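# Move the red plate from the tray onto the taped area

## Task

Lift the red plate out of the tray and set it down lying flat on the table, with no part of it beyond the outer edge of the yellow tape outline. Every other plate must finish inside the tray, with none resting on or hanging over a tray wall.

## Robot and tools

ROBOT. Two six-joint arms, left_arm and right_arm. Each carries a five-finger hand: right_arm a right hand, left_arm its mirror-image left hand. Scene-frame bases: left_arm at (+0.019, +0.355, 0) m, right_arm at (+0.022, -0.450, 0) m, both turned almost not at all about z. A post stands behind the arms. Loose objects may occasionally get nudged by something outside the robot.

SCENE FRAME. The origin sits at table-top height, halfway between the nominal bases. +z is up, +x points out over the table, +y is toward left_arm. Image sides do not follow arm names. Reported positions (m), quaternions (wxyz) and velocities use this frame and can be off by a few cm, more at long reach.

HAND POINT. A point fixed to the palm, roughly 0.05 m in front of it and 0.15 m from the flange. Its +z runs along the straight fingers, +y leaves the palm, and +x runs across the palm away from the thumb on the right hand, toward the thumb on the left hand. Straight fingertips reach 0.06-0.07 m past the point along +z and sit 0.06 m toward -y. A bracket on the little-finger side of the wrist juts out and can strike things. With fingers level the wrist can hang up to 0.11 m (palm down) or 0.23 m (palm up) below the point and reach the table first.

ROW OF 28 NUMBERS, all in [-1, 1], used by both execute_actions and move, always covering both arms: left dx, dy, dz, rx, ry, rz; left little, ring, middle, index, thumb_bend, thumb_turn; left force_limit, speed; then the same 14 for the right arm. Pose numbers are offsets, not absolute poses: they count from the arm's current Hand target and run along that Hand target's own axes. 1.0 equals 0.6 m for dx, dy, dz and 180 degrees for the rotation vector rx, ry, rz. All zeros means no new pose request. Hand motors: -1 open/straight, +1 closed; thumb_turn -1 beside the palm, +1 facing the fingers. force_limit maps -1..+1 to about 0..10 N at the fingertip (0..15 N on the two thumb motors); speed rises linearly from nearly 0 at -1 to full at +0.48 and stays full above. There is no 'no change' value: to keep a hand as it is, resend the last eight hand numbers you used for it (before any have been sent, use its hand_measured plus hand_force_limit and hand_speed). For a gentle grip close at speed -0.94 or below. Thumb turned fully in front and fingers closed grasp items about 0.035-0.065 m thick; the thumb tip with the index pad can pinch light items up to about 0.08 m.

TOOLS.
- execute_actions(actions, cameras): actions is a list of actions; each action is a list of up to 15 rows, one per 1/30 s step, the last row held to step 15. Every row of an action is an offset from the Hand target at that action's start, so repeating an offset moves further. Images return only for an empty list or when cameras are named (cam_high, cam_low, or ["all"]).
- move(target, speed, blend, stop_force, zero, blocking, cameras): drives each hand point in a straight line toward the offset given in one row or a list of up to 15 rows; each row counts from the same starting Hand targets. speed is m/s (0.002-3.6, default 0.25; turns at twice that in rad/s), capped at 10 s total. blend in m rounds corners in a list. stop_force (3-120 N) ends an arm's path when its wrist sensor feels that much push against its travel; unreliable while the hand turns, and all rows must then share the same hand numbers. zero (default true) rezeroes the sensor first. blocking=false returns early and cannot combine with stop_force. Paths ignore obstacles and the other arm. The result adds a 'move:' line: done, off_target, moving, held or fault, plus limits such as paced or held.
- wait(seconds, cameras): lets time pass, sending nothing new.
- stop(cameras): brakes a running move.
- zoom_image(camera, region): region [x0, y0, x1, y1] pixels of the latest cam_high or cam_low image (896x504), at most 504 by 504.
- show_instructions: shows reference pages.
- zero_wrist_force(arm): subtracts the current wrist reading from later ones.
- finished_scene(scene): ends the scene irreversibly.

RESULTS. Hand target is the last commanded pose (after orientation clipping to within 32 degrees of the measured one); the hand often rests short of it, and you may need to send the remaining gap. hand_measured, hand_stopped_by (moving, target, force, stalled, fault) and hand_load_n list the six motors in row order; a dropped grip shows as load falling near 0. Wrist force/torque are in the hand's own axes. Joint torques are raw drive outputs.

AVOID. Drops of any height, releasing moving items, fast impacts and hard pushes. Arms are stiff: aiming past a firm contact causes faults. A joint torque over its limit (wrist joints 25.4 N m) or roughly 150 N on any part stops that arm for 10 s; hot motors (85 °C) brake it for 30-60 s. Keep the wrist away from its base axis (moves there are refused). Do not let the arms collide or one hand close on the other. Anything falling off the table fails the task.

Each tool is called after ">>>" in YAML: its name, and indented under it one key for each argument.

Reference images:

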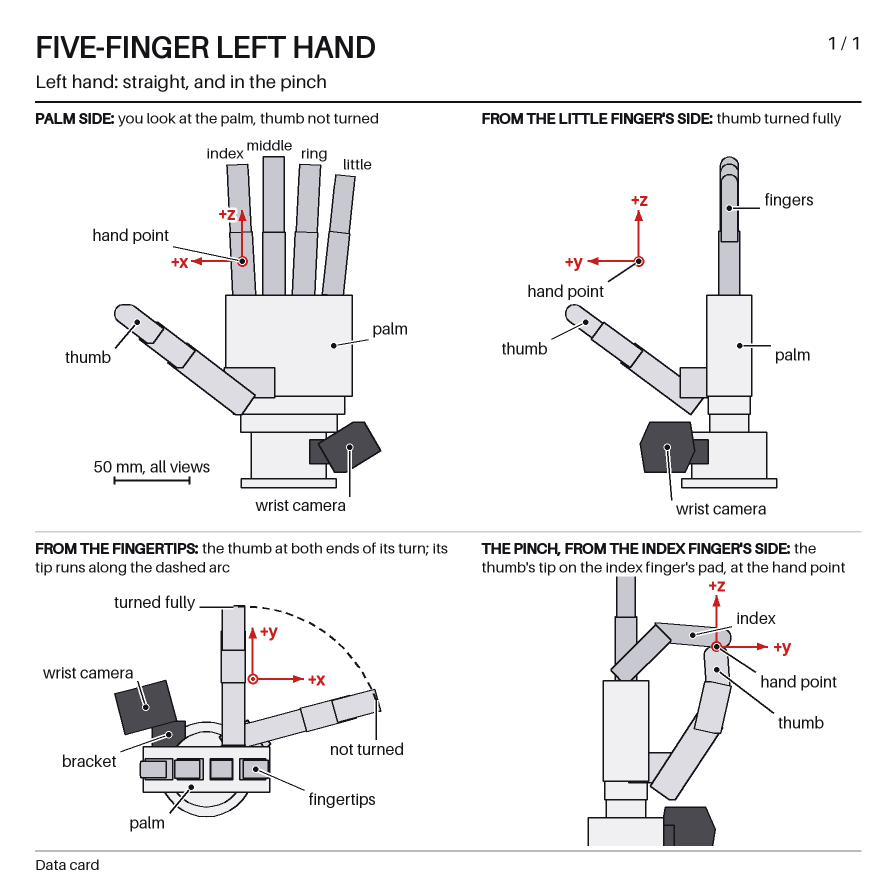

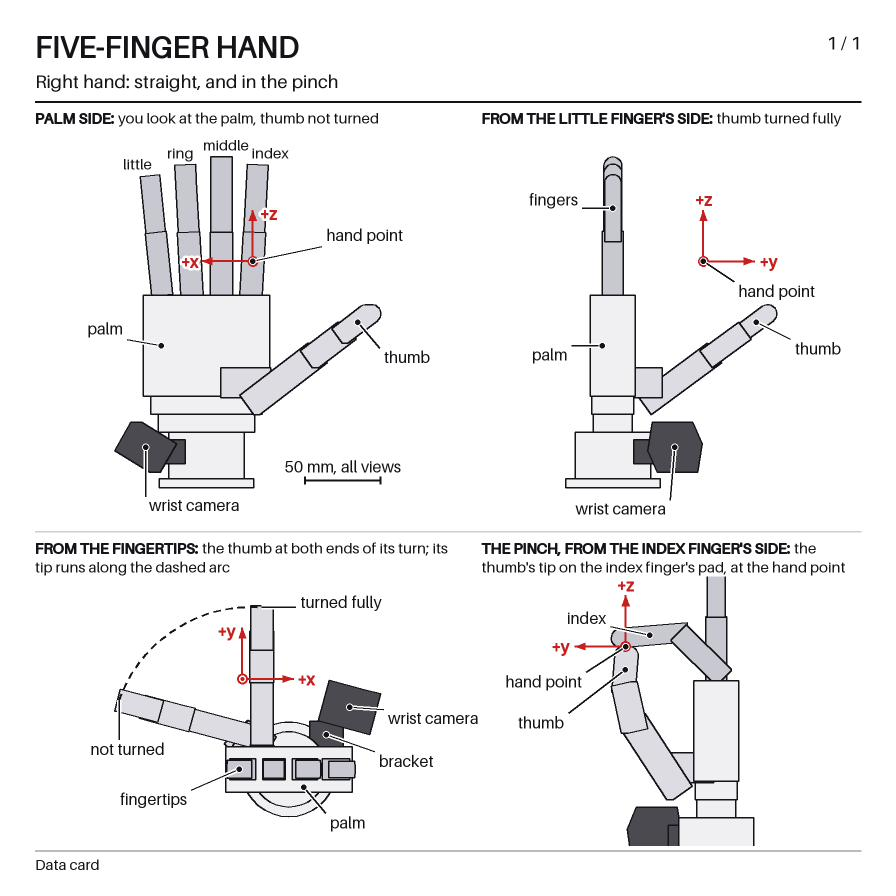

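## Session

>>> execute_actions:
  actions: []

Scene clock: 0.00 s.
left_arm: end_effector_position=(+0.8999, +0.2967, +0.2817) hand_measured=(-1.000, -1.000, -1.000, -1.000, -1.000, -1.000) hand_load_n=(+0.0, +0.0, +0.0, +0.0, +0.0, +0.0) hand_stopped_by=(target, target, target, target, target, target) hand_force_limit=0.00 hand_speed=-0.80 end_effector_quat_wxyz=(+0.643, +0.430, +0.600, -0.204) | right_arm: end_effector_position=(+0.1979, +0.0765, +0.2028) hand_measured=(-1.000, -1.000, -1.000, -1.000, -1.000, -1.000) hand_load_n=(+0.0, +0.0, +0.0, +0.0, +0.0, +0.0) hand_stopped_by=(target, target, target, target, target, target) hand_force_limit=0.00 hand_speed=-0.80 end_effector_quat_wxyz=(-0.035, +0.174, +0.983, +0.039)
Joint positions: left_arm=[3.498 -2.397 -0.848 2.949 -0.311 -0.973] | right_arm=[0.984 -1.137 1.378 1.285 1.476 -0.226]
Joint velocities: within noise
Joint torques (N m): no reading
Motor temperatures (°C): left_arm=[23 21 22 31 30 26] | right_arm=[23 23 20 26 31 27]
Wrist force (N): no reading
Wrist torque (N m): no reading
Wrist force, peak (N): no reading
Hand target: left_arm +0.8999, +0.2967, +0.2817; +0.643, +0.430, +0.600, -0.204 | right_arm +0.1979, +0.0765, +0.2028; -0.035, +0.174, +0.983, +0.039

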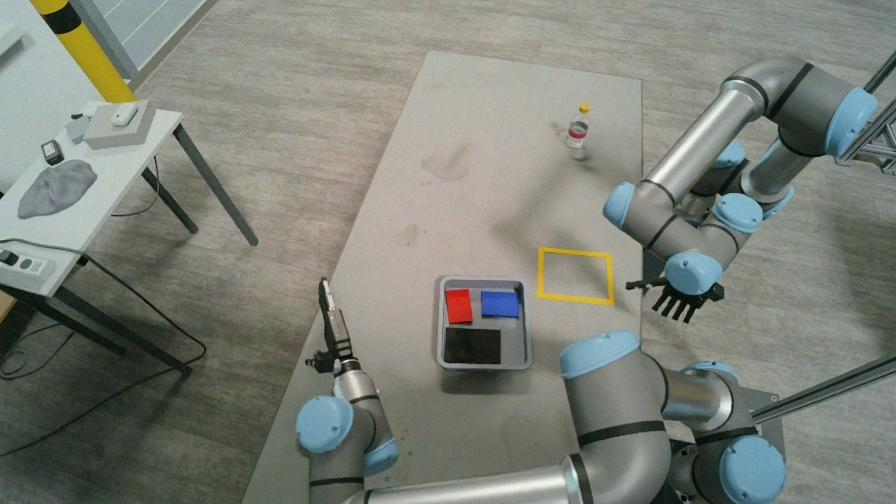

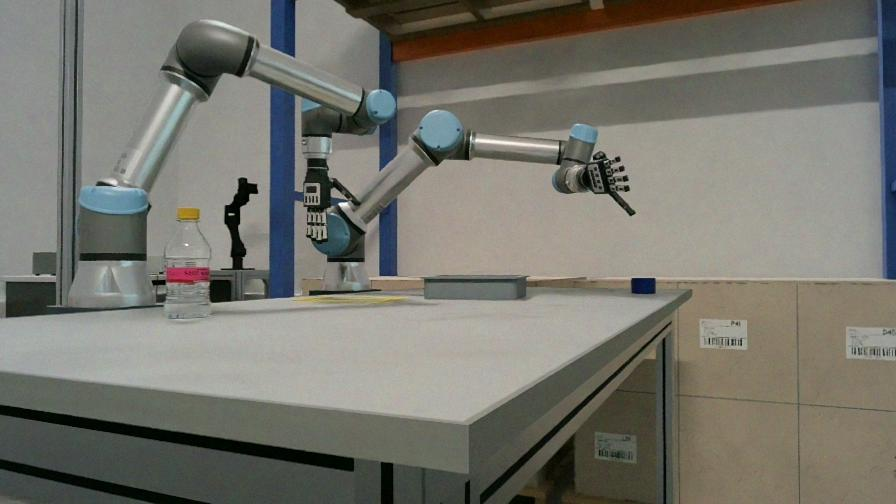

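>>> zoom_image:
  camera: "cam_high"
  region: [400, 220, 660, 400]

>>> zoom_image:
  camera: "cam_low"
  region: [250, 230, 700, 350]

Scaled by 1.938.

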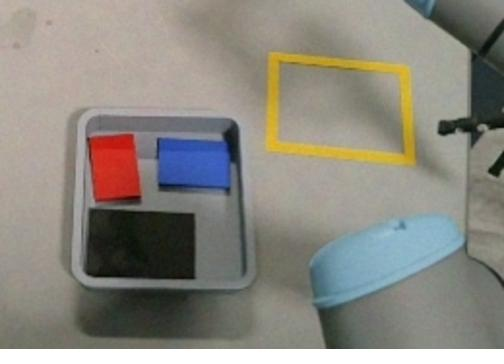

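Scaled by 1.120.

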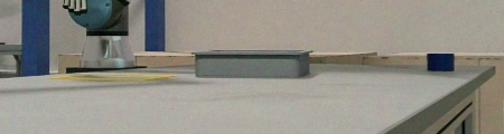

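>>> zoom_image:
  camera: "cam_high"
  region: [430, 265, 540, 385]

>>> zoom_image:
  camera: "cam_low"
  region: [400, 255, 560, 315]

Scaled by 4.200.

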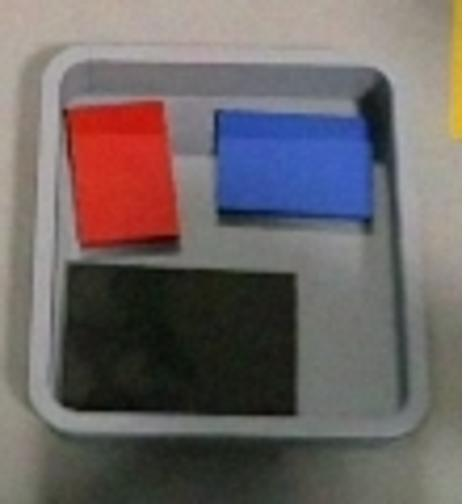

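Scaled by 3.150.

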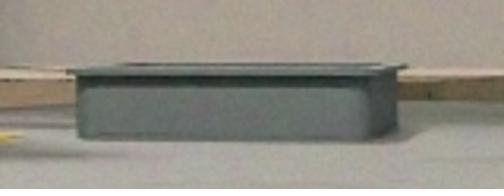

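>>> move:
  target: [0,0,0,0,0,0,-1,-1,-1,-1,-1,-1,0,-0.8,-0.1774,-0.2727,-0.1998,0,0,0,-1,-1,-1,-1,-1,-1,0,-0.8]
  cameras: ["all"]

Scene clock: 204.50 s.
left_arm: end_effector_position=(+0.8999, +0.2967, +0.2817) hand_measured=(-1.000, -1.000, -1.000, -1.000, -1.000, -1.000) hand_load_n=(+0.0, +0.0, +0.0, +0.0, +0.0, +0.0) hand_stopped_by=(target, target, target, target, target, target) hand_force_limit=0.00 hand_speed=-0.80 end_effector_quat_wxyz=(+0.643, +0.430, +0.600, -0.204) | right_arm: end_effector_position=(+0.2476, -0.1235, +0.3026) hand_measured=(-1.000, -1.000, -1.000, -1.000, -1.000, -1.000) hand_load_n=(+0.0, +0.0, +0.0, +0.0, -0.5, +0.0) hand_stopped_by=(target, target, target, target, target, target) hand_force_limit=0.00 hand_speed=-0.80 end_effector_quat_wxyz=(-0.035, +0.174, +0.983, +0.039)
Joint positions: left_arm=[3.498 -2.397 -0.848 2.949 -0.311 -0.973] | right_arm=[0.5 -1.569 1.667 1.478 1.466 -0.713]
Joint torques (N m): left_arm=[0.19 52.92 19.92 -0.46 0.57 0.06] | right_arm=[-12.96 -29.22 -9.88 4.53 -2.03 -2.36]
Wrist force (N): left_arm=[0.2 0.2 0.2] | right_arm=[0.6 0.1 0.2]
Wrist torque (N m): left_arm=[0.01 -0.02 0.01] | right_arm=[0.01 -0.13 0.09]
Wrist force, peak (N): left_arm=[0.2 -0.5 -0.3] | right_arm=[1.3 -0.3 0.3]
Hand target: left_arm +0.8999, +0.2967, +0.2817; +0.643, +0.430, +0.600, -0.204 | right_arm +0.2477, -0.1236, +0.3026; -0.035, +0.174, +0.983, +0.039
Off the commanded pose: left_arm 0.000 m, 0 deg | right_arm 0.000 m, 0 deg.
move: done

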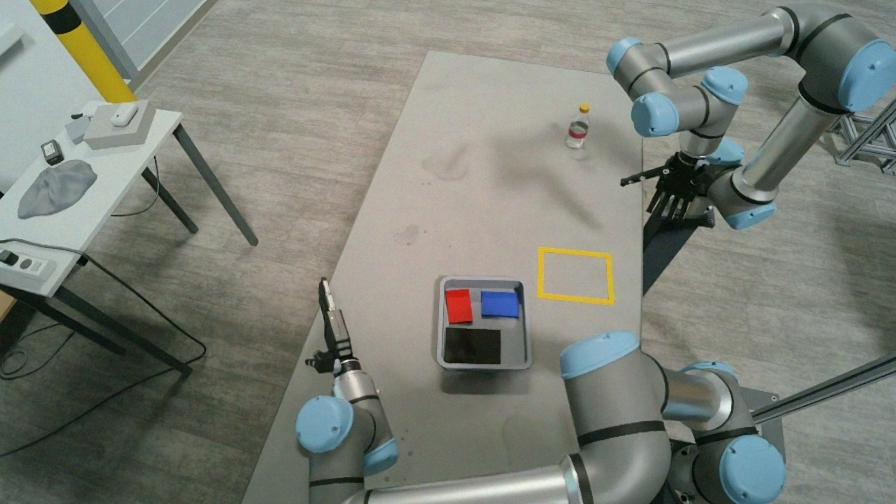

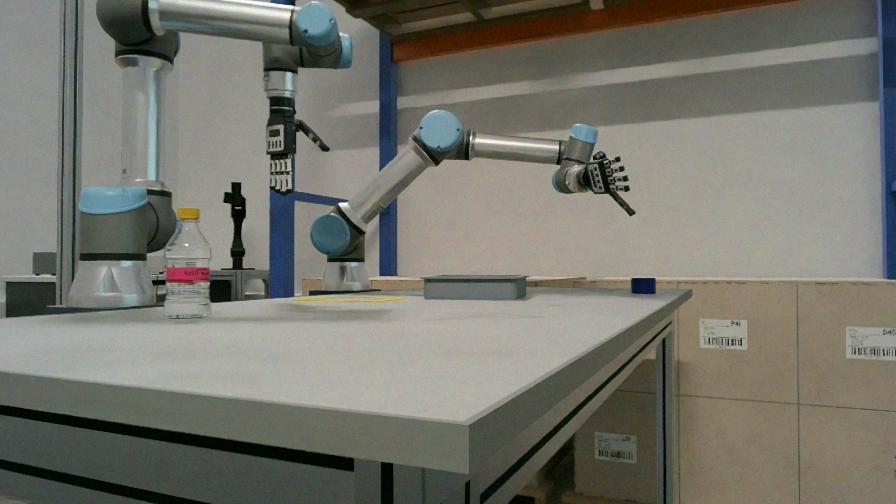

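>>> move:
  target: [-0.2973,-0.4262,-0.184,-0.381,-0.058,-0.638,1,1,-0.25,-0.25,1,1,0,-0.5,0,0,0,0,0,0,-1,-1,-1,-1,-1,-1,0,-0.8]
  cameras: ["all"]
  speed: 0.35

Scene clock: 263.17 s.
left_arm: end_effector_position=(+0.5999, +0.1998, +0.3816) hand_measured=(+1.000, +1.000, -0.250, -0.250, +0.868, +1.000) hand_load_n=(+0.0, +0.0, +0.0, +0.0, +7.5, +1.0) hand_stopped_by=(target, target, target, target, force, target) hand_force_limit=0.00 hand_speed=-0.50 end_effector_quat_wxyz=(-0.335, +0.623, -0.623, +0.335) | right_arm: end_effector_position=(+0.2477, -0.1236, +0.3026) hand_measured=(-1.000, -1.000, -1.000, -1.000, -1.000, -1.000) hand_load_n=(+0.0, +0.0, +0.0, -0.5, -0.5, +0.0) hand_stopped_by=(target, target, target, target, target, target) hand_force_limit=0.00 hand_speed=-0.80 end_effector_quat_wxyz=(-0.035, +0.174, +0.983, +0.039)
Joint positions: left_arm=[3.178 -1.74 -1.218 2.375 -1.551 -3.129] | right_arm=[0.499 -1.569 1.667 1.478 1.466 -0.713]
Joint torques (N m): left_arm=[-10.1 18.96 24.86 -1.62 -2.48 -1.22] | right_arm=[-12.39 -29.02 -9.87 4.65 -2.09 -2.51]
Wrist force (N): left_arm=[0.5 1.1 -0.3] | right_arm=[0.4 0.3 0.0]
Wrist torque (N m): left_arm=[0.46 0.07 0.43] | right_arm=[0.06 -0.09 0.07]
Wrist force, peak (N): left_arm=[0.5 1.1 -0.5] | right_arm=[0.8 0.5 0.2]
Hand target: left_arm +0.5999, +0.1998, +0.3816; -0.335, +0.623, -0.623, +0.335 | right_arm +0.2477, -0.1236, +0.3026; -0.035, +0.174, +0.983, +0.039
Off the commanded pose: left_arm 0.000 m, 0 deg | right_arm 0.000 m, 0 deg.
move: done

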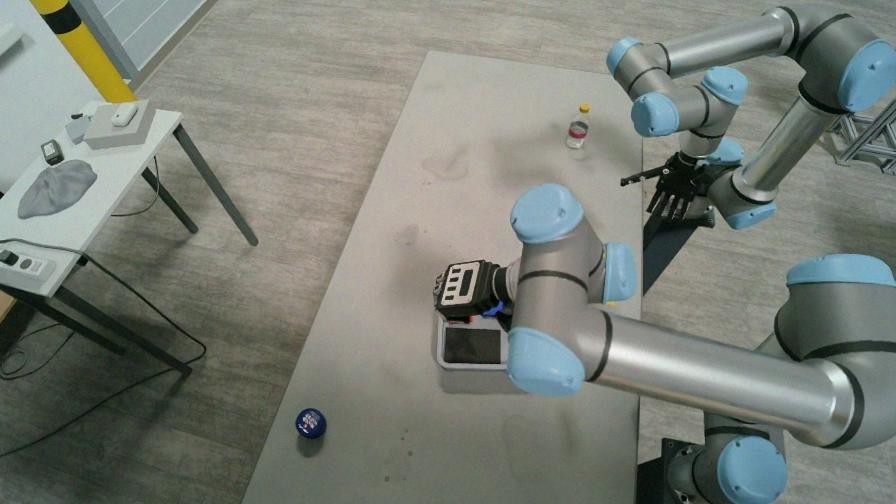

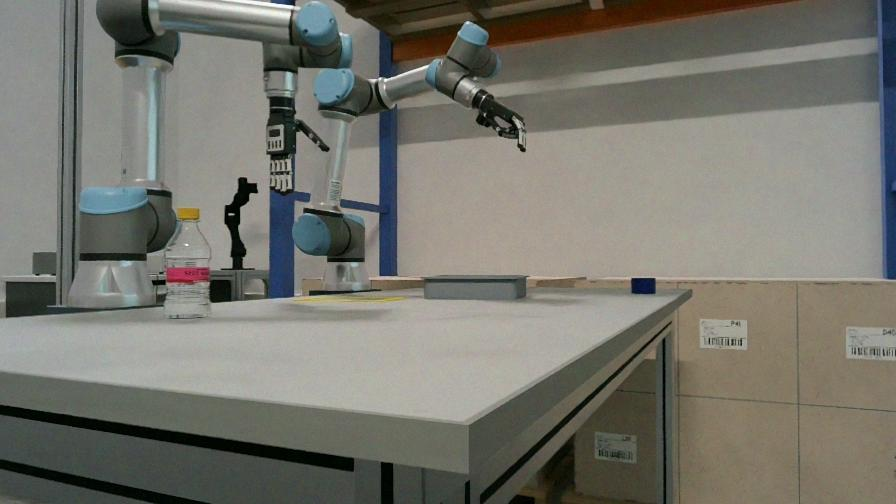

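>>> zoom_image:
  camera: "cam_high"
  region: [410, 230, 550, 390]

>>> zoom_image:
  camera: "cam_low"
  region: [440, 60, 560, 180]

Scaled by 3.150.

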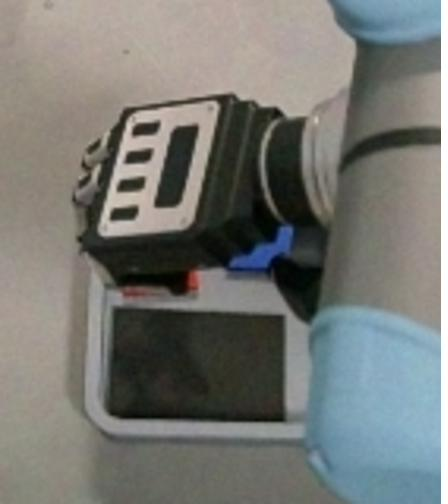

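Scaled by 4.200.

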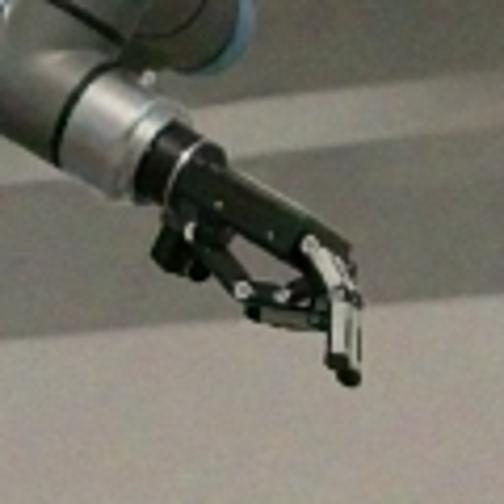

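>>> zoom_image:
  camera: "cam_high"
  region: [600, 130, 760, 260]

Scaled by 3.150.

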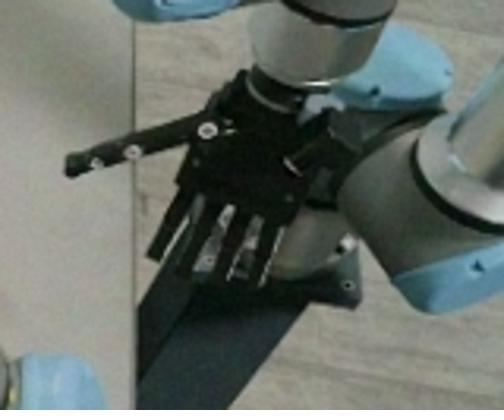

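>>> move:
  target: [0.2965,0.2515,0.1684,0,-0.0789,-0.0519,1,1,-0.25,-0.25,0.75,1,0,-0.5,0,0,0,0,0,0,-1,-1,-1,-1,-1,-1,0,-0.8]
  cameras: ["all"]
  speed: 0.25

Scene clock: 489.43 s.
left_arm: end_effector_position=(+0.6010, +0.0220, +0.2001) hand_measured=(+1.000, +1.000, -0.250, -0.250, +0.750, +1.000) hand_load_n=(+0.0, +0.0, +0.0, +0.0, +0.0, +0.0) hand_stopped_by=(target, target, target, target, target, target) hand_force_limit=0.00 hand_speed=-0.50 end_effector_quat_wxyz=(-0.381, +0.708, -0.524, +0.282) | right_arm: end_effector_position=(+0.2477, -0.1236, +0.3026) hand_measured=(-1.000, -1.000, -1.000, -1.000, -1.000, -1.000) hand_load_n=(+0.0, +0.0, +0.0, +0.0, +0.0, +0.0) hand_stopped_by=(target, target, target, target, target, target) hand_force_limit=0.00 hand_speed=-0.80 end_effector_quat_wxyz=(-0.035, +0.174, +0.983, +0.039)
Joint positions: left_arm=[2.687 -2.071 -1.26 2.59 -2.187 -3.628] | right_arm=[0.499 -1.569 1.667 1.478 1.466 -0.713]
Joint torques (N m): left_arm=[-8.22 32.07 23.62 -1.87 -2.88 -1.59] | right_arm=[-12.55 -29.25 -10.27 4.39 -2.12 -2.25]
Wrist force (N): left_arm=[0.6 0.8 -0.5] | right_arm=[0.6 -0.3 0.4]
Wrist torque (N m): left_arm=[0.43 0.06 0.41] | right_arm=[-0.06 -0.13 0.07]
Wrist force, peak (N): left_arm=[1.2 2.0 -1.0] | right_arm=[0.7 0.2 0.7]
Hand target: left_arm +0.6011, +0.0219, +0.2000; -0.381, +0.708, -0.524, +0.282 | right_arm +0.2477, -0.1236, +0.3026; -0.035, +0.174, +0.983, +0.039
Off the commanded pose: left_arm 0.000 m, 0 deg | right_arm 0.000 m, 0 deg.
move: done

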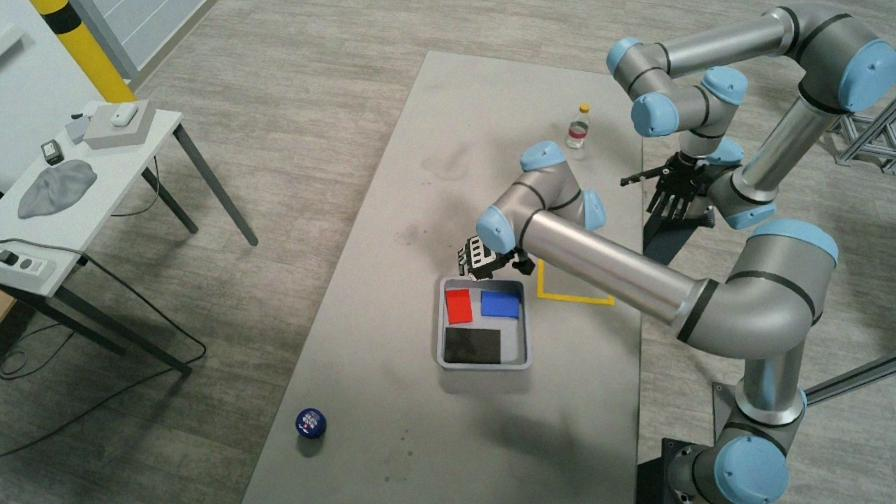

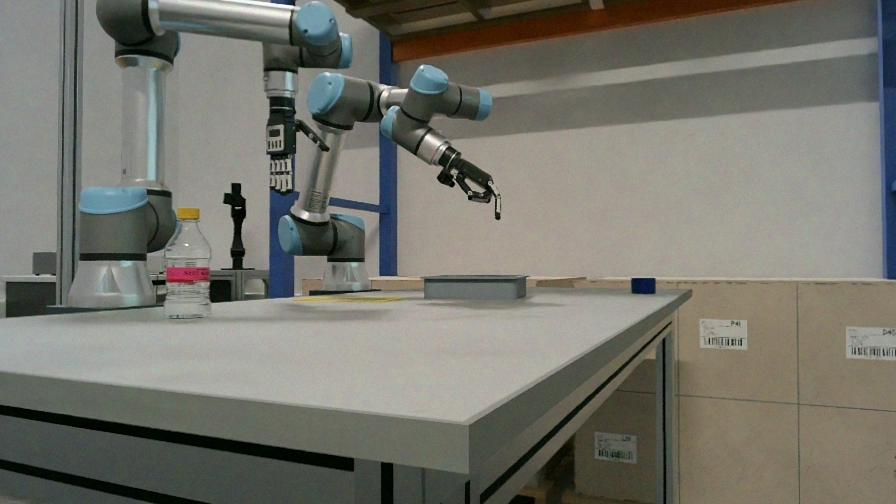

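>>> zoom_image:
  camera: "cam_high"
  region: [430, 225, 550, 345]

>>> zoom_image:
  camera: "cam_low"
  region: [400, 130, 560, 310]

Scaled by 4.200.

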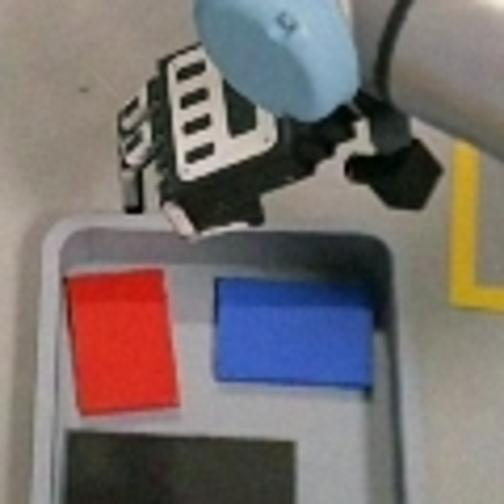

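Scaled by 2.800.

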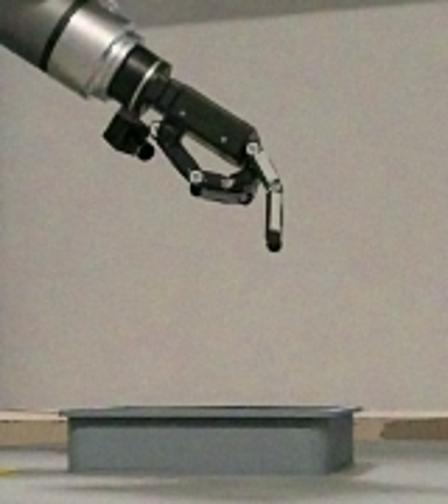

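>>> move:
  target: [0,0.1809,0.1192,0,0,0,1,1,-0.25,-0.25,0.75,1,0,-0.5,0,0,0,0,0,0,-1,-1,-1,-1,-1,-1,0,-0.8]
  cameras: ["all"]
  speed: 0.15

>>> zoom_image:
  camera: "cam_high"
  region: [430, 245, 550, 365]

>>> zoom_image:
  camera: "cam_low"
  region: [400, 190, 560, 310]

Scene clock: 510.50 s.
left_arm: end_effector_position=(+0.6009, +0.0219, +0.0702) hand_measured=(+1.000, +1.000, -0.250, -0.250, +0.750, +1.000) hand_load_n=(+0.0, +0.0, +0.0, +0.0, +0.0, +0.0) hand_stopped_by=(target, target, target, target, target, target) hand_force_limit=0.00 hand_speed=-0.50 end_effector_quat_wxyz=(-0.381, +0.708, -0.524, +0.282) | right_arm: end_effector_position=(+0.2477, -0.1236, +0.3026) hand_measured=(-1.000, -1.000, -1.000, -1.000, -1.000, -1.000) hand_load_n=(+0.0, +0.0, +0.0, +0.5, +0.0, +0.0) hand_stopped_by=(target, target, target, target, target, target) hand_force_limit=0.00 hand_speed=-0.80 end_effector_quat_wxyz=(-0.035, +0.174, +0.983, +0.039)
Joint positions: left_arm=[2.686 -2.174 -1.447 2.879 -2.188 -3.628] | right_arm=[0.499 -1.569 1.667 1.478 1.466 -0.713]
Joint torques (N m): left_arm=[8.5 34.41 9.26 0.38 1.56 1.61] | right_arm=[-12.77 -29.24 -9.86 4.53 -1.9 -2.38]
Wrist force (N): left_arm=[0.4 0.6 -1.1] | right_arm=[0.5 -0.1 0.4]
Wrist torque (N m): left_arm=[0.43 0.06 0.23] | right_arm=[-0.03 -0.11 0.07]
Wrist force, peak (N): left_arm=[0.7 1.1 -0.9] | right_arm=[0.3 0.7 0.8]
Hand target: left_arm +0.6010, +0.0219, +0.0700; -0.381, +0.708, -0.524, +0.282 | right_arm +0.2477, -0.1236, +0.3026; -0.035, +0.174, +0.983, +0.039
Off the commanded pose: left_arm 0.000 m, 0 deg | right_arm 0.000 m, 0 deg.
move: done

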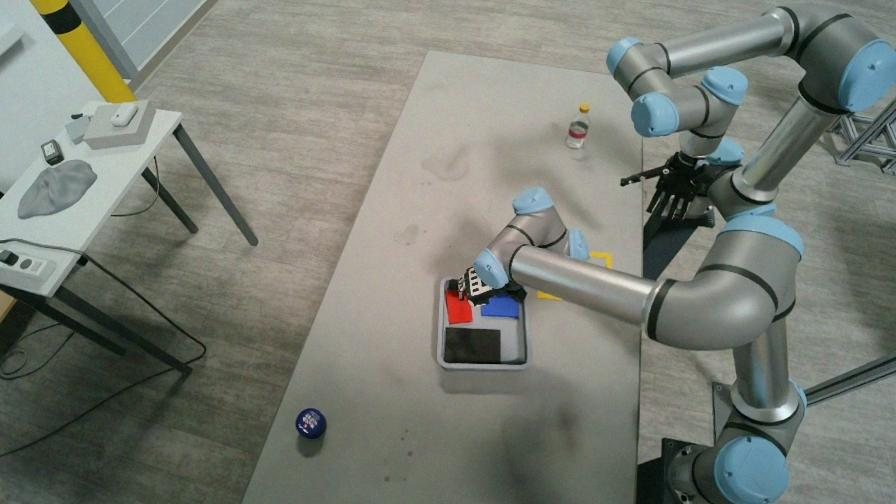

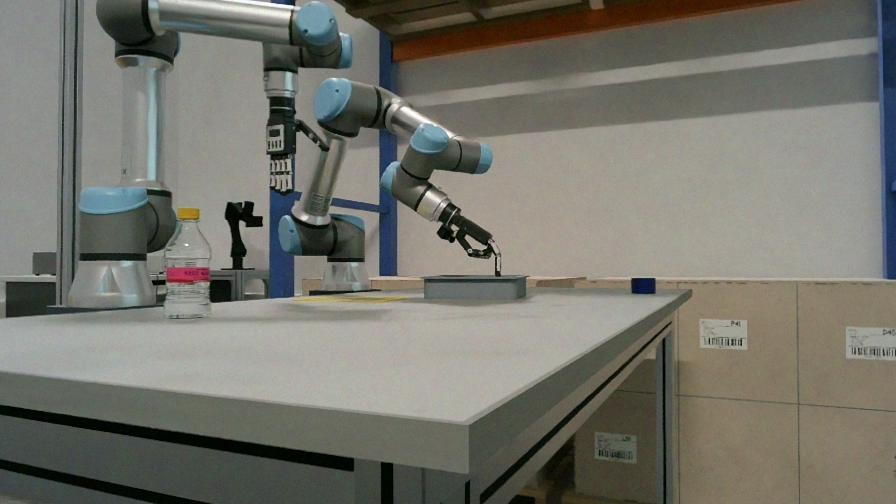

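Scaled by 4.200.

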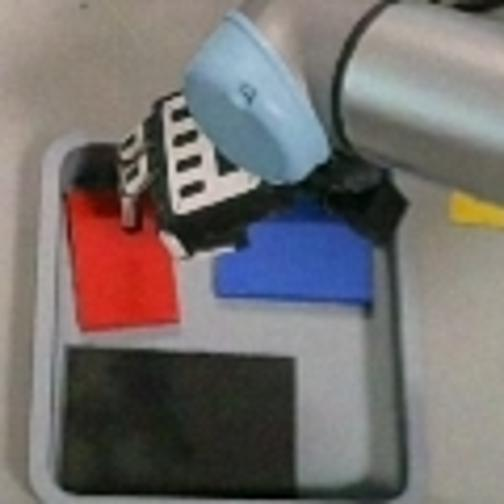

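Scaled by 3.150.

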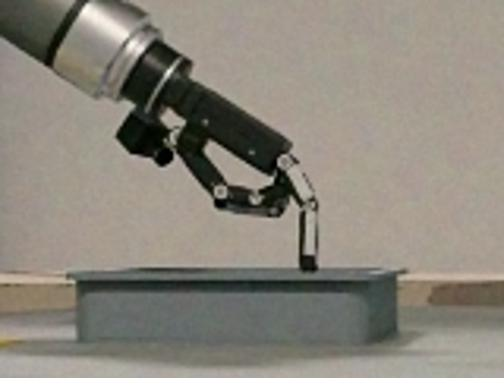

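>>> move:
  target: [0,0.0626,0.0413,0,0,0,1,1,-0.25,-0.25,0.75,1,0,-0.5,0,0,0,0,0,0,-1,-1,-1,-1,-1,-1,0,-0.8]
  cameras: ["all"]
  speed: 0.01
  stop_force: 4

>>> zoom_image:
  camera: "cam_high"
  region: [430, 245, 550, 365]

Scene clock: 522.97 s.
left_arm: end_effector_position=(+0.6009, +0.0219, +0.0364) hand_measured=(+1.000, +1.000, -0.250, -0.250, +0.750, +1.000) hand_load_n=(+0.0, +0.0, +0.5, +0.0, +0.0, +0.0) hand_stopped_by=(target, target, target, target, target, target) hand_force_limit=0.00 hand_speed=-0.50 end_effector_quat_wxyz=(-0.381, +0.708, -0.524, +0.282) | right_arm: end_effector_position=(+0.2477, -0.1236, +0.3026) hand_measured=(-1.000, -1.000, -1.000, -1.000, -1.000, -1.000) hand_load_n=(+0.0, +0.0, +0.0, -0.5, +0.0, +0.0) hand_stopped_by=(target, target, target, target, target, target) hand_force_limit=0.00 hand_speed=-0.80 end_effector_quat_wxyz=(-0.035, +0.174, +0.983, +0.039)
Joint positions: left_arm=[2.686 -2.213 -1.478 2.95 -2.188 -3.628] | right_arm=[0.499 -1.569 1.667 1.478 1.466 -0.713]
Joint torques (N m): left_arm=[8.48 50.8 20.33 -2.45 0.82 -0.69] | right_arm=[-12.48 -28.66 -9.88 4.43 -2.01 -2.39]
Wrist force (N): left_arm=[0.1 -2.5 -2.6] | right_arm=[0.5 0.2 0.4]
Wrist torque (N m): left_arm=[0.42 0.05 0.27] | right_arm=[0.02 -0.12 0.08]
Wrist force, peak (N): left_arm=[-0.3 -8.7 -5.9] | right_arm=[0.5 0.4 0.9]
Hand target: left_arm +0.6009, +0.0219, +0.0364; -0.381, +0.708, -0.524, +0.282 (not the last commanded pose) | right_arm +0.2477, -0.1236, +0.3026; -0.035, +0.174, +0.983, +0.039
Off the commanded pose: left_arm 0.011 m, 0 deg | right_arm 0.000 m, 0 deg.
move: contact (left_arm)

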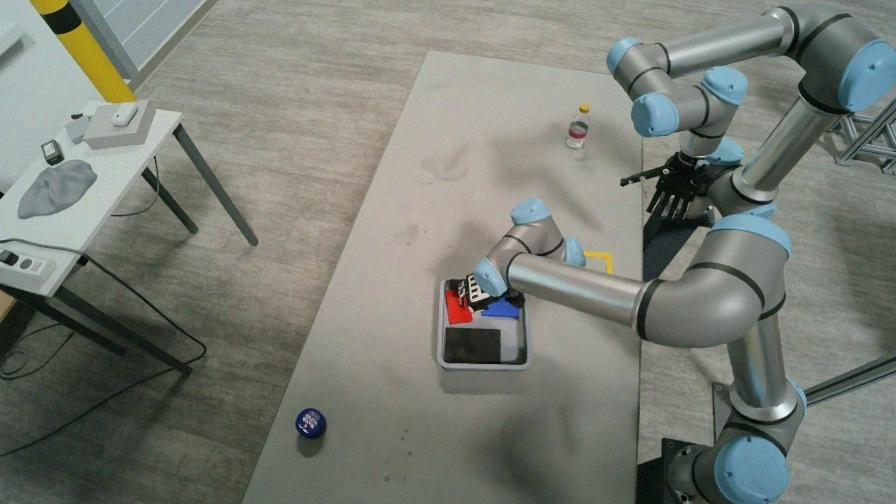

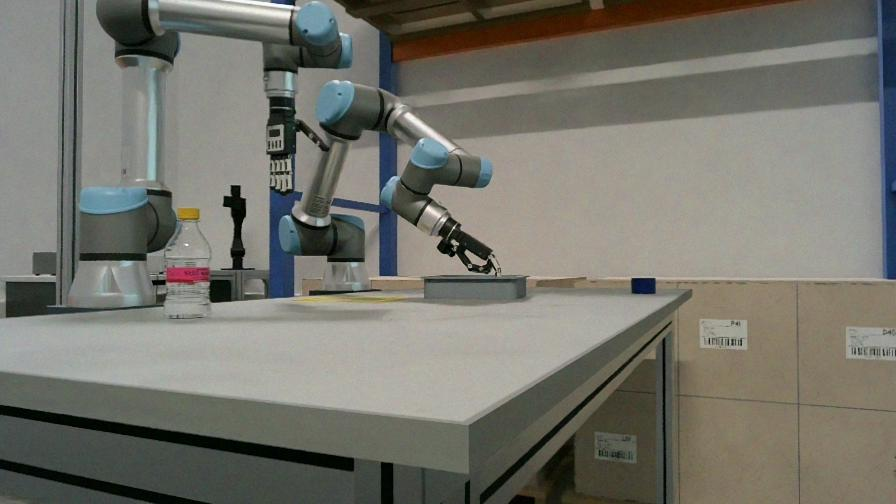

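Scaled by 4.200.

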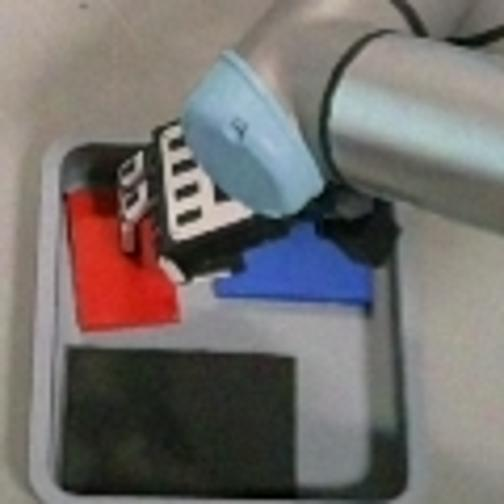

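>>> move:
  target:
    - [0,0.0021,0.0014,0,0,0,1,1,-0.25,-0.25,0.75,1,0,-0.5,0,0,0,0,0,0,-1,-1,-1,-1,-1,-1,0,-0.8]
    - [-0.0165,0.0177,-0.0223,0,0,0,1,1,-0.25,-0.25,0.75,1,0,-0.5,0,0,0,0,0,0,-1,-1,-1,-1,-1,-1,0,-0.8]
  cameras: ["all"]
  speed: 0.02

>>> zoom_image:
  camera: "cam_high"
  region: [430, 245, 550, 365]

Scene clock: 542.33 s.
left_arm: end_effector_position=(+0.5819, +0.0264, +0.0349) hand_measured=(+1.000, +1.000, -0.252, -0.250, +0.750, +1.000) hand_load_n=(+0.0, +0.0, +8.5, +0.0, +0.0, +0.0) hand_stopped_by=(target, target, target, target, target, target) hand_force_limit=0.00 hand_speed=-0.50 end_effector_quat_wxyz=(-0.381, +0.708, -0.524, +0.282) | right_arm: end_effector_position=(+0.2477, -0.1236, +0.3026) hand_measured=(-1.000, -1.000, -1.000, -1.000, -1.000, -1.000) hand_load_n=(+0.0, +0.0, +0.0, +0.0, +0.0, +0.0) hand_stopped_by=(target, target, target, target, target, target) hand_force_limit=0.00 hand_speed=-0.80 end_effector_quat_wxyz=(-0.035, +0.174, +0.983, +0.039)
Joint positions: left_arm=[2.677 -2.181 -1.54 2.975 -2.195 -3.636] | right_arm=[0.499 -1.569 1.667 1.478 1.466 -0.713]
Joint torques (N m): left_arm=[-9.53 38.92 -1.59 -2.42 -1.14 -1.18] | right_arm=[-13.1 -28.55 -10.59 4.47 -1.96 -2.24]
Wrist force (N): left_arm=[3.1 -21.9 -7.4] | right_arm=[0.6 0.3 0.3]
Wrist torque (N m): left_arm=[0.27 -0.03 0.97] | right_arm=[0.04 -0.12 0.09]
Wrist force, peak (N): left_arm=[9.8 -25.8 -16.2] | right_arm=[0.5 0.4 1.0]
Hand target: left_arm +0.5818, +0.0264, +0.0349; -0.381, +0.708, -0.524, +0.282 | right_arm +0.2477, -0.1236, +0.3026; -0.035, +0.174, +0.983, +0.039
Off the commanded pose: left_arm 0.000 m, 0 deg | right_arm 0.000 m, 0 deg.
move: done

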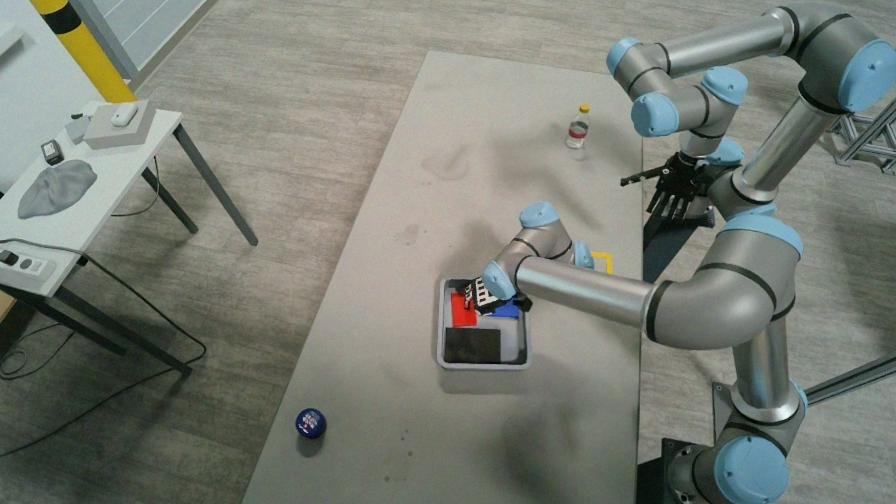

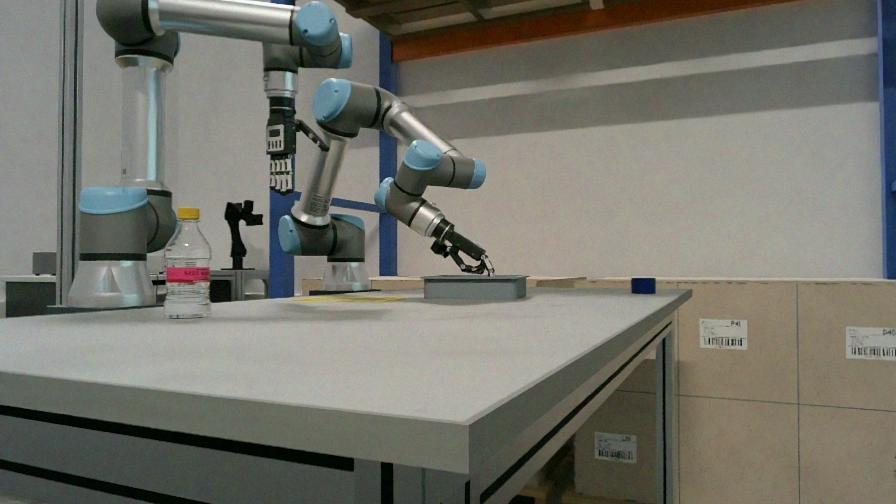

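Scaled by 4.200.

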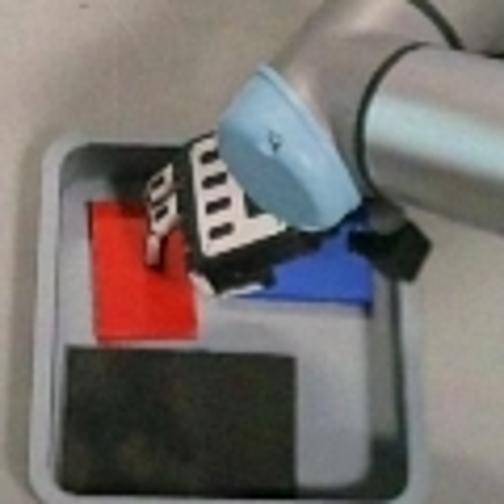

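>>> move:
  target:
    - [0,-0.0278,-0.0183,0,0,0,1,1,-0.25,-0.25,0.75,1,0,-0.5,0,0,0,0,0,0,-1,-1,-1,-1,-1,-1,0,-0.8]
    - [0.0128,-0.237,-0.14,0,0,0,1,1,-0.25,-0.25,0.75,1,0,-0.5,0,0,0,0,0,0,-1,-1,-1,-1,-1,-1,0,-0.8]
  cameras: ["all"]
  speed: [0.05, 0.2]
  blend: 0.01

>>> zoom_image:
  camera: "cam_high"
  region: [430, 265, 540, 385]

Scene clock: 566.70 s.
left_arm: end_effector_position=(+0.5919, +0.0214, +0.1998) hand_measured=(+1.000, +1.000, -0.250, -0.250, +0.750, +1.000) hand_load_n=(+0.0, +0.0, -0.5, +0.0, +0.5, +0.0) hand_stopped_by=(target, target, target, target, target, target) hand_force_limit=0.00 hand_speed=-0.50 end_effector_quat_wxyz=(-0.381, +0.708, -0.524, +0.282) | right_arm: end_effector_position=(+0.2477, -0.1236, +0.3026) hand_measured=(-1.000, -1.000, -1.000, -1.000, -1.000, -1.000) hand_load_n=(+0.0, +0.0, +0.0, +0.0, +0.0, +0.0) hand_stopped_by=(target, target, target, target, target, target) hand_force_limit=0.00 hand_speed=-0.80 end_effector_quat_wxyz=(-0.035, +0.174, +0.983, +0.039)
Joint positions: left_arm=[2.677 -2.056 -1.284 2.595 -2.194 -3.636] | right_arm=[0.499 -1.569 1.667 1.478 1.466 -0.713]
Joint torques (N m): left_arm=[-9.54 32.26 23.24 -2.46 -2.99 -1.17] | right_arm=[-12.57 -28.38 -10.03 4.48 -2.11 -2.3]
Wrist force (N): left_arm=[0.4 1.1 -0.9] | right_arm=[0.4 -0.4 0.5]
Wrist torque (N m): left_arm=[0.51 0.10 0.39] | right_arm=[-0.07 -0.11 0.06]
Wrist force, peak (N): left_arm=[3.2 -22.2 -7.5] | right_arm=[0.8 -0.1 0.9]
Hand target: left_arm +0.5919, +0.0214, +0.1998; -0.381, +0.708, -0.524, +0.282 | right_arm +0.2477, -0.1236, +0.3026; -0.035, +0.174, +0.983, +0.039
Off the commanded pose: left_arm 0.000 m, 0 deg | right_arm 0.000 m, 0 deg.
move: done

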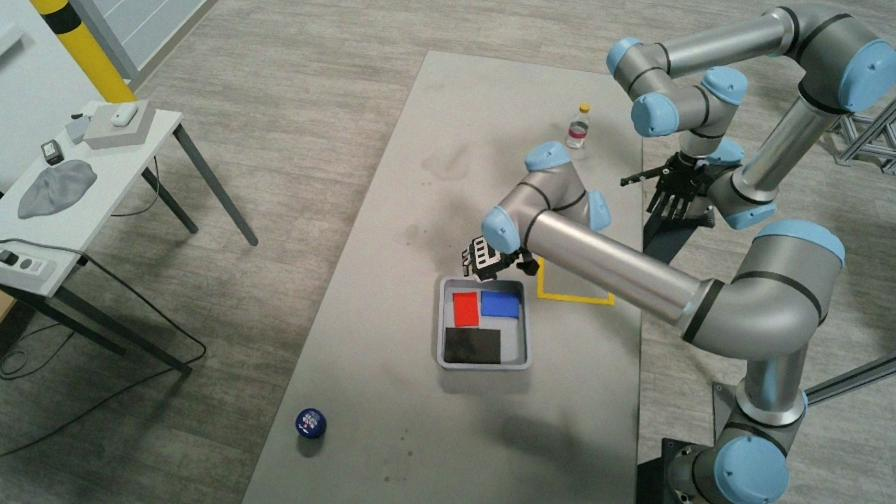

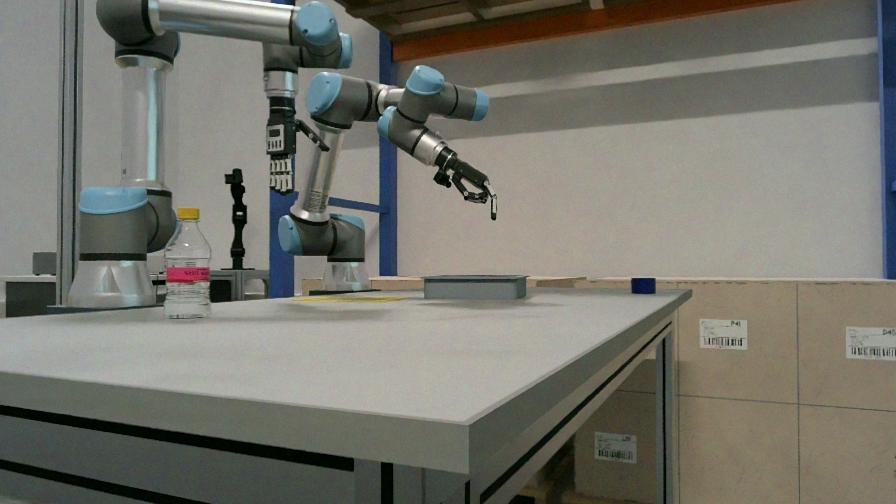

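Scaled by 4.200.

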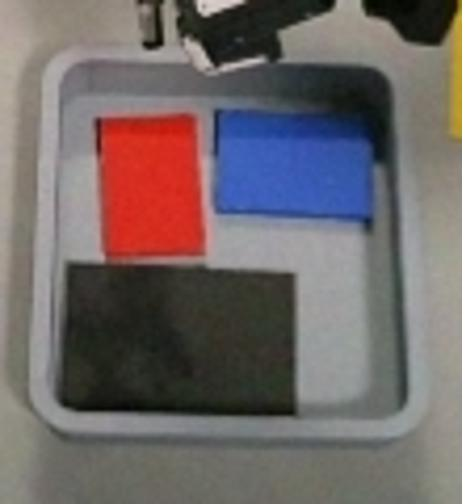

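>>> move:
  target:
    - [0,0,0,0,0,0,1,1,-0.25,-0.25,0.75,1,0,-0.5,-0.2837,-0.325,-0.2907,0,0,0,-1,-1,-1,-1,-1,-1,0,-0.8]
    - [-0.0017,0.2695,-0.0153,0,0,0,1,1,-0.25,-0.25,0.75,1,0,-0.5,-0.2837,-0.325,-0.2907,0,0,0,-1,-1,-1,-1,-1,-1,0,-0.8]
  cameras: ["all"]
  speed: [0.25, 0.15]
  blend: 0.02

>>> zoom_image:
  camera: "cam_high"
  region: [430, 245, 550, 365]

Scene clock: 611.97 s.
left_arm: end_effector_position=(+0.4992, -0.0058, +0.0701) hand_measured=(+1.000, +1.000, -0.250, -0.250, +0.750, +1.000) hand_load_n=(+0.0, +0.0, +0.0, +0.0, +0.0, +0.0) hand_stopped_by=(target, target, target, target, target, target) hand_force_limit=0.00 hand_speed=-0.50 end_effector_quat_wxyz=(-0.381, +0.708, -0.524, +0.282) | right_arm: end_effector_position=(+0.3493, -0.3796, +0.4494) hand_measured=(-1.000, -1.000, -1.000, -1.000, -1.000, -1.000) hand_load_n=(+0.0, +0.0, +0.0, +0.0, +0.0, +0.0) hand_stopped_by=(target, target, target, target, target, target) hand_force_limit=0.00 hand_speed=-0.80 end_effector_quat_wxyz=(-0.035, +0.174, +0.983, +0.039)
Joint positions: left_arm=[2.532 -2.087 -1.61 2.868 -2.297 -3.768] | right_arm=[-0.476 -1.619 1.36 1.92 1.516 -1.691]
Joint torques (N m): left_arm=[-9.89 31.4 7.79 0.76 -2.98 -1.08] | right_arm=[-12.79 -9.35 -24.18 4.66 -2.01 -2.44]
Wrist force (N): left_arm=[0.6 0.5 -0.7] | right_arm=[0.1 0.0 1.0]
Wrist torque (N m): left_arm=[0.41 0.01 0.44] | right_arm=[-0.05 -0.01 -0.02]
Wrist force, peak (N): left_arm=[0.6 1.4 -1.0] | right_arm=[0.9 -1.1 1.4]
Hand target: left_arm +0.4991, -0.0059, +0.0699; -0.381, +0.708, -0.524, +0.282 | right_arm +0.3493, -0.3796, +0.4494; -0.035, +0.174, +0.983, +0.039
Off the commanded pose: left_arm 0.000 m, 0 deg | right_arm 0.000 m, 0 deg.
move: done

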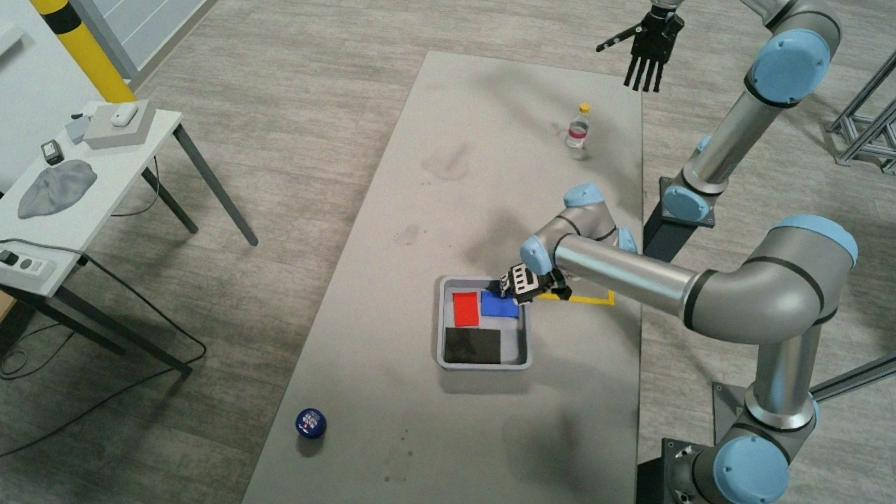

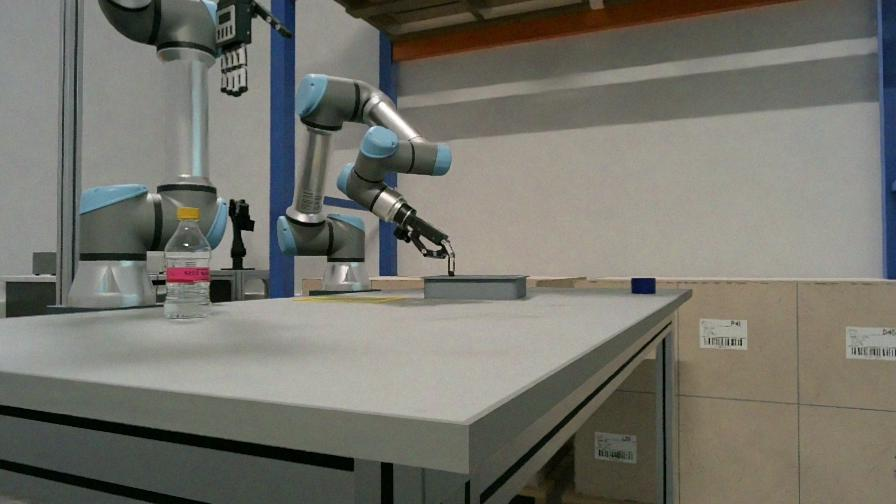

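Scaled by 4.200.

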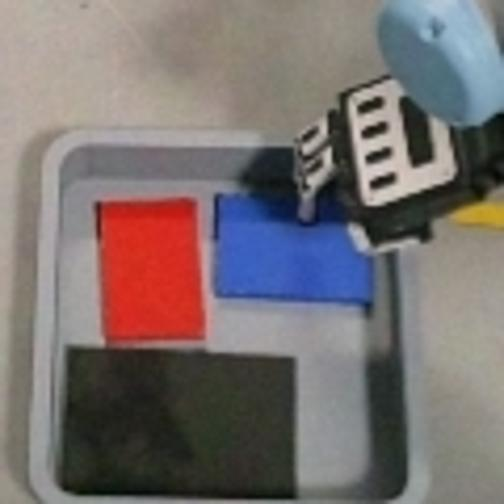

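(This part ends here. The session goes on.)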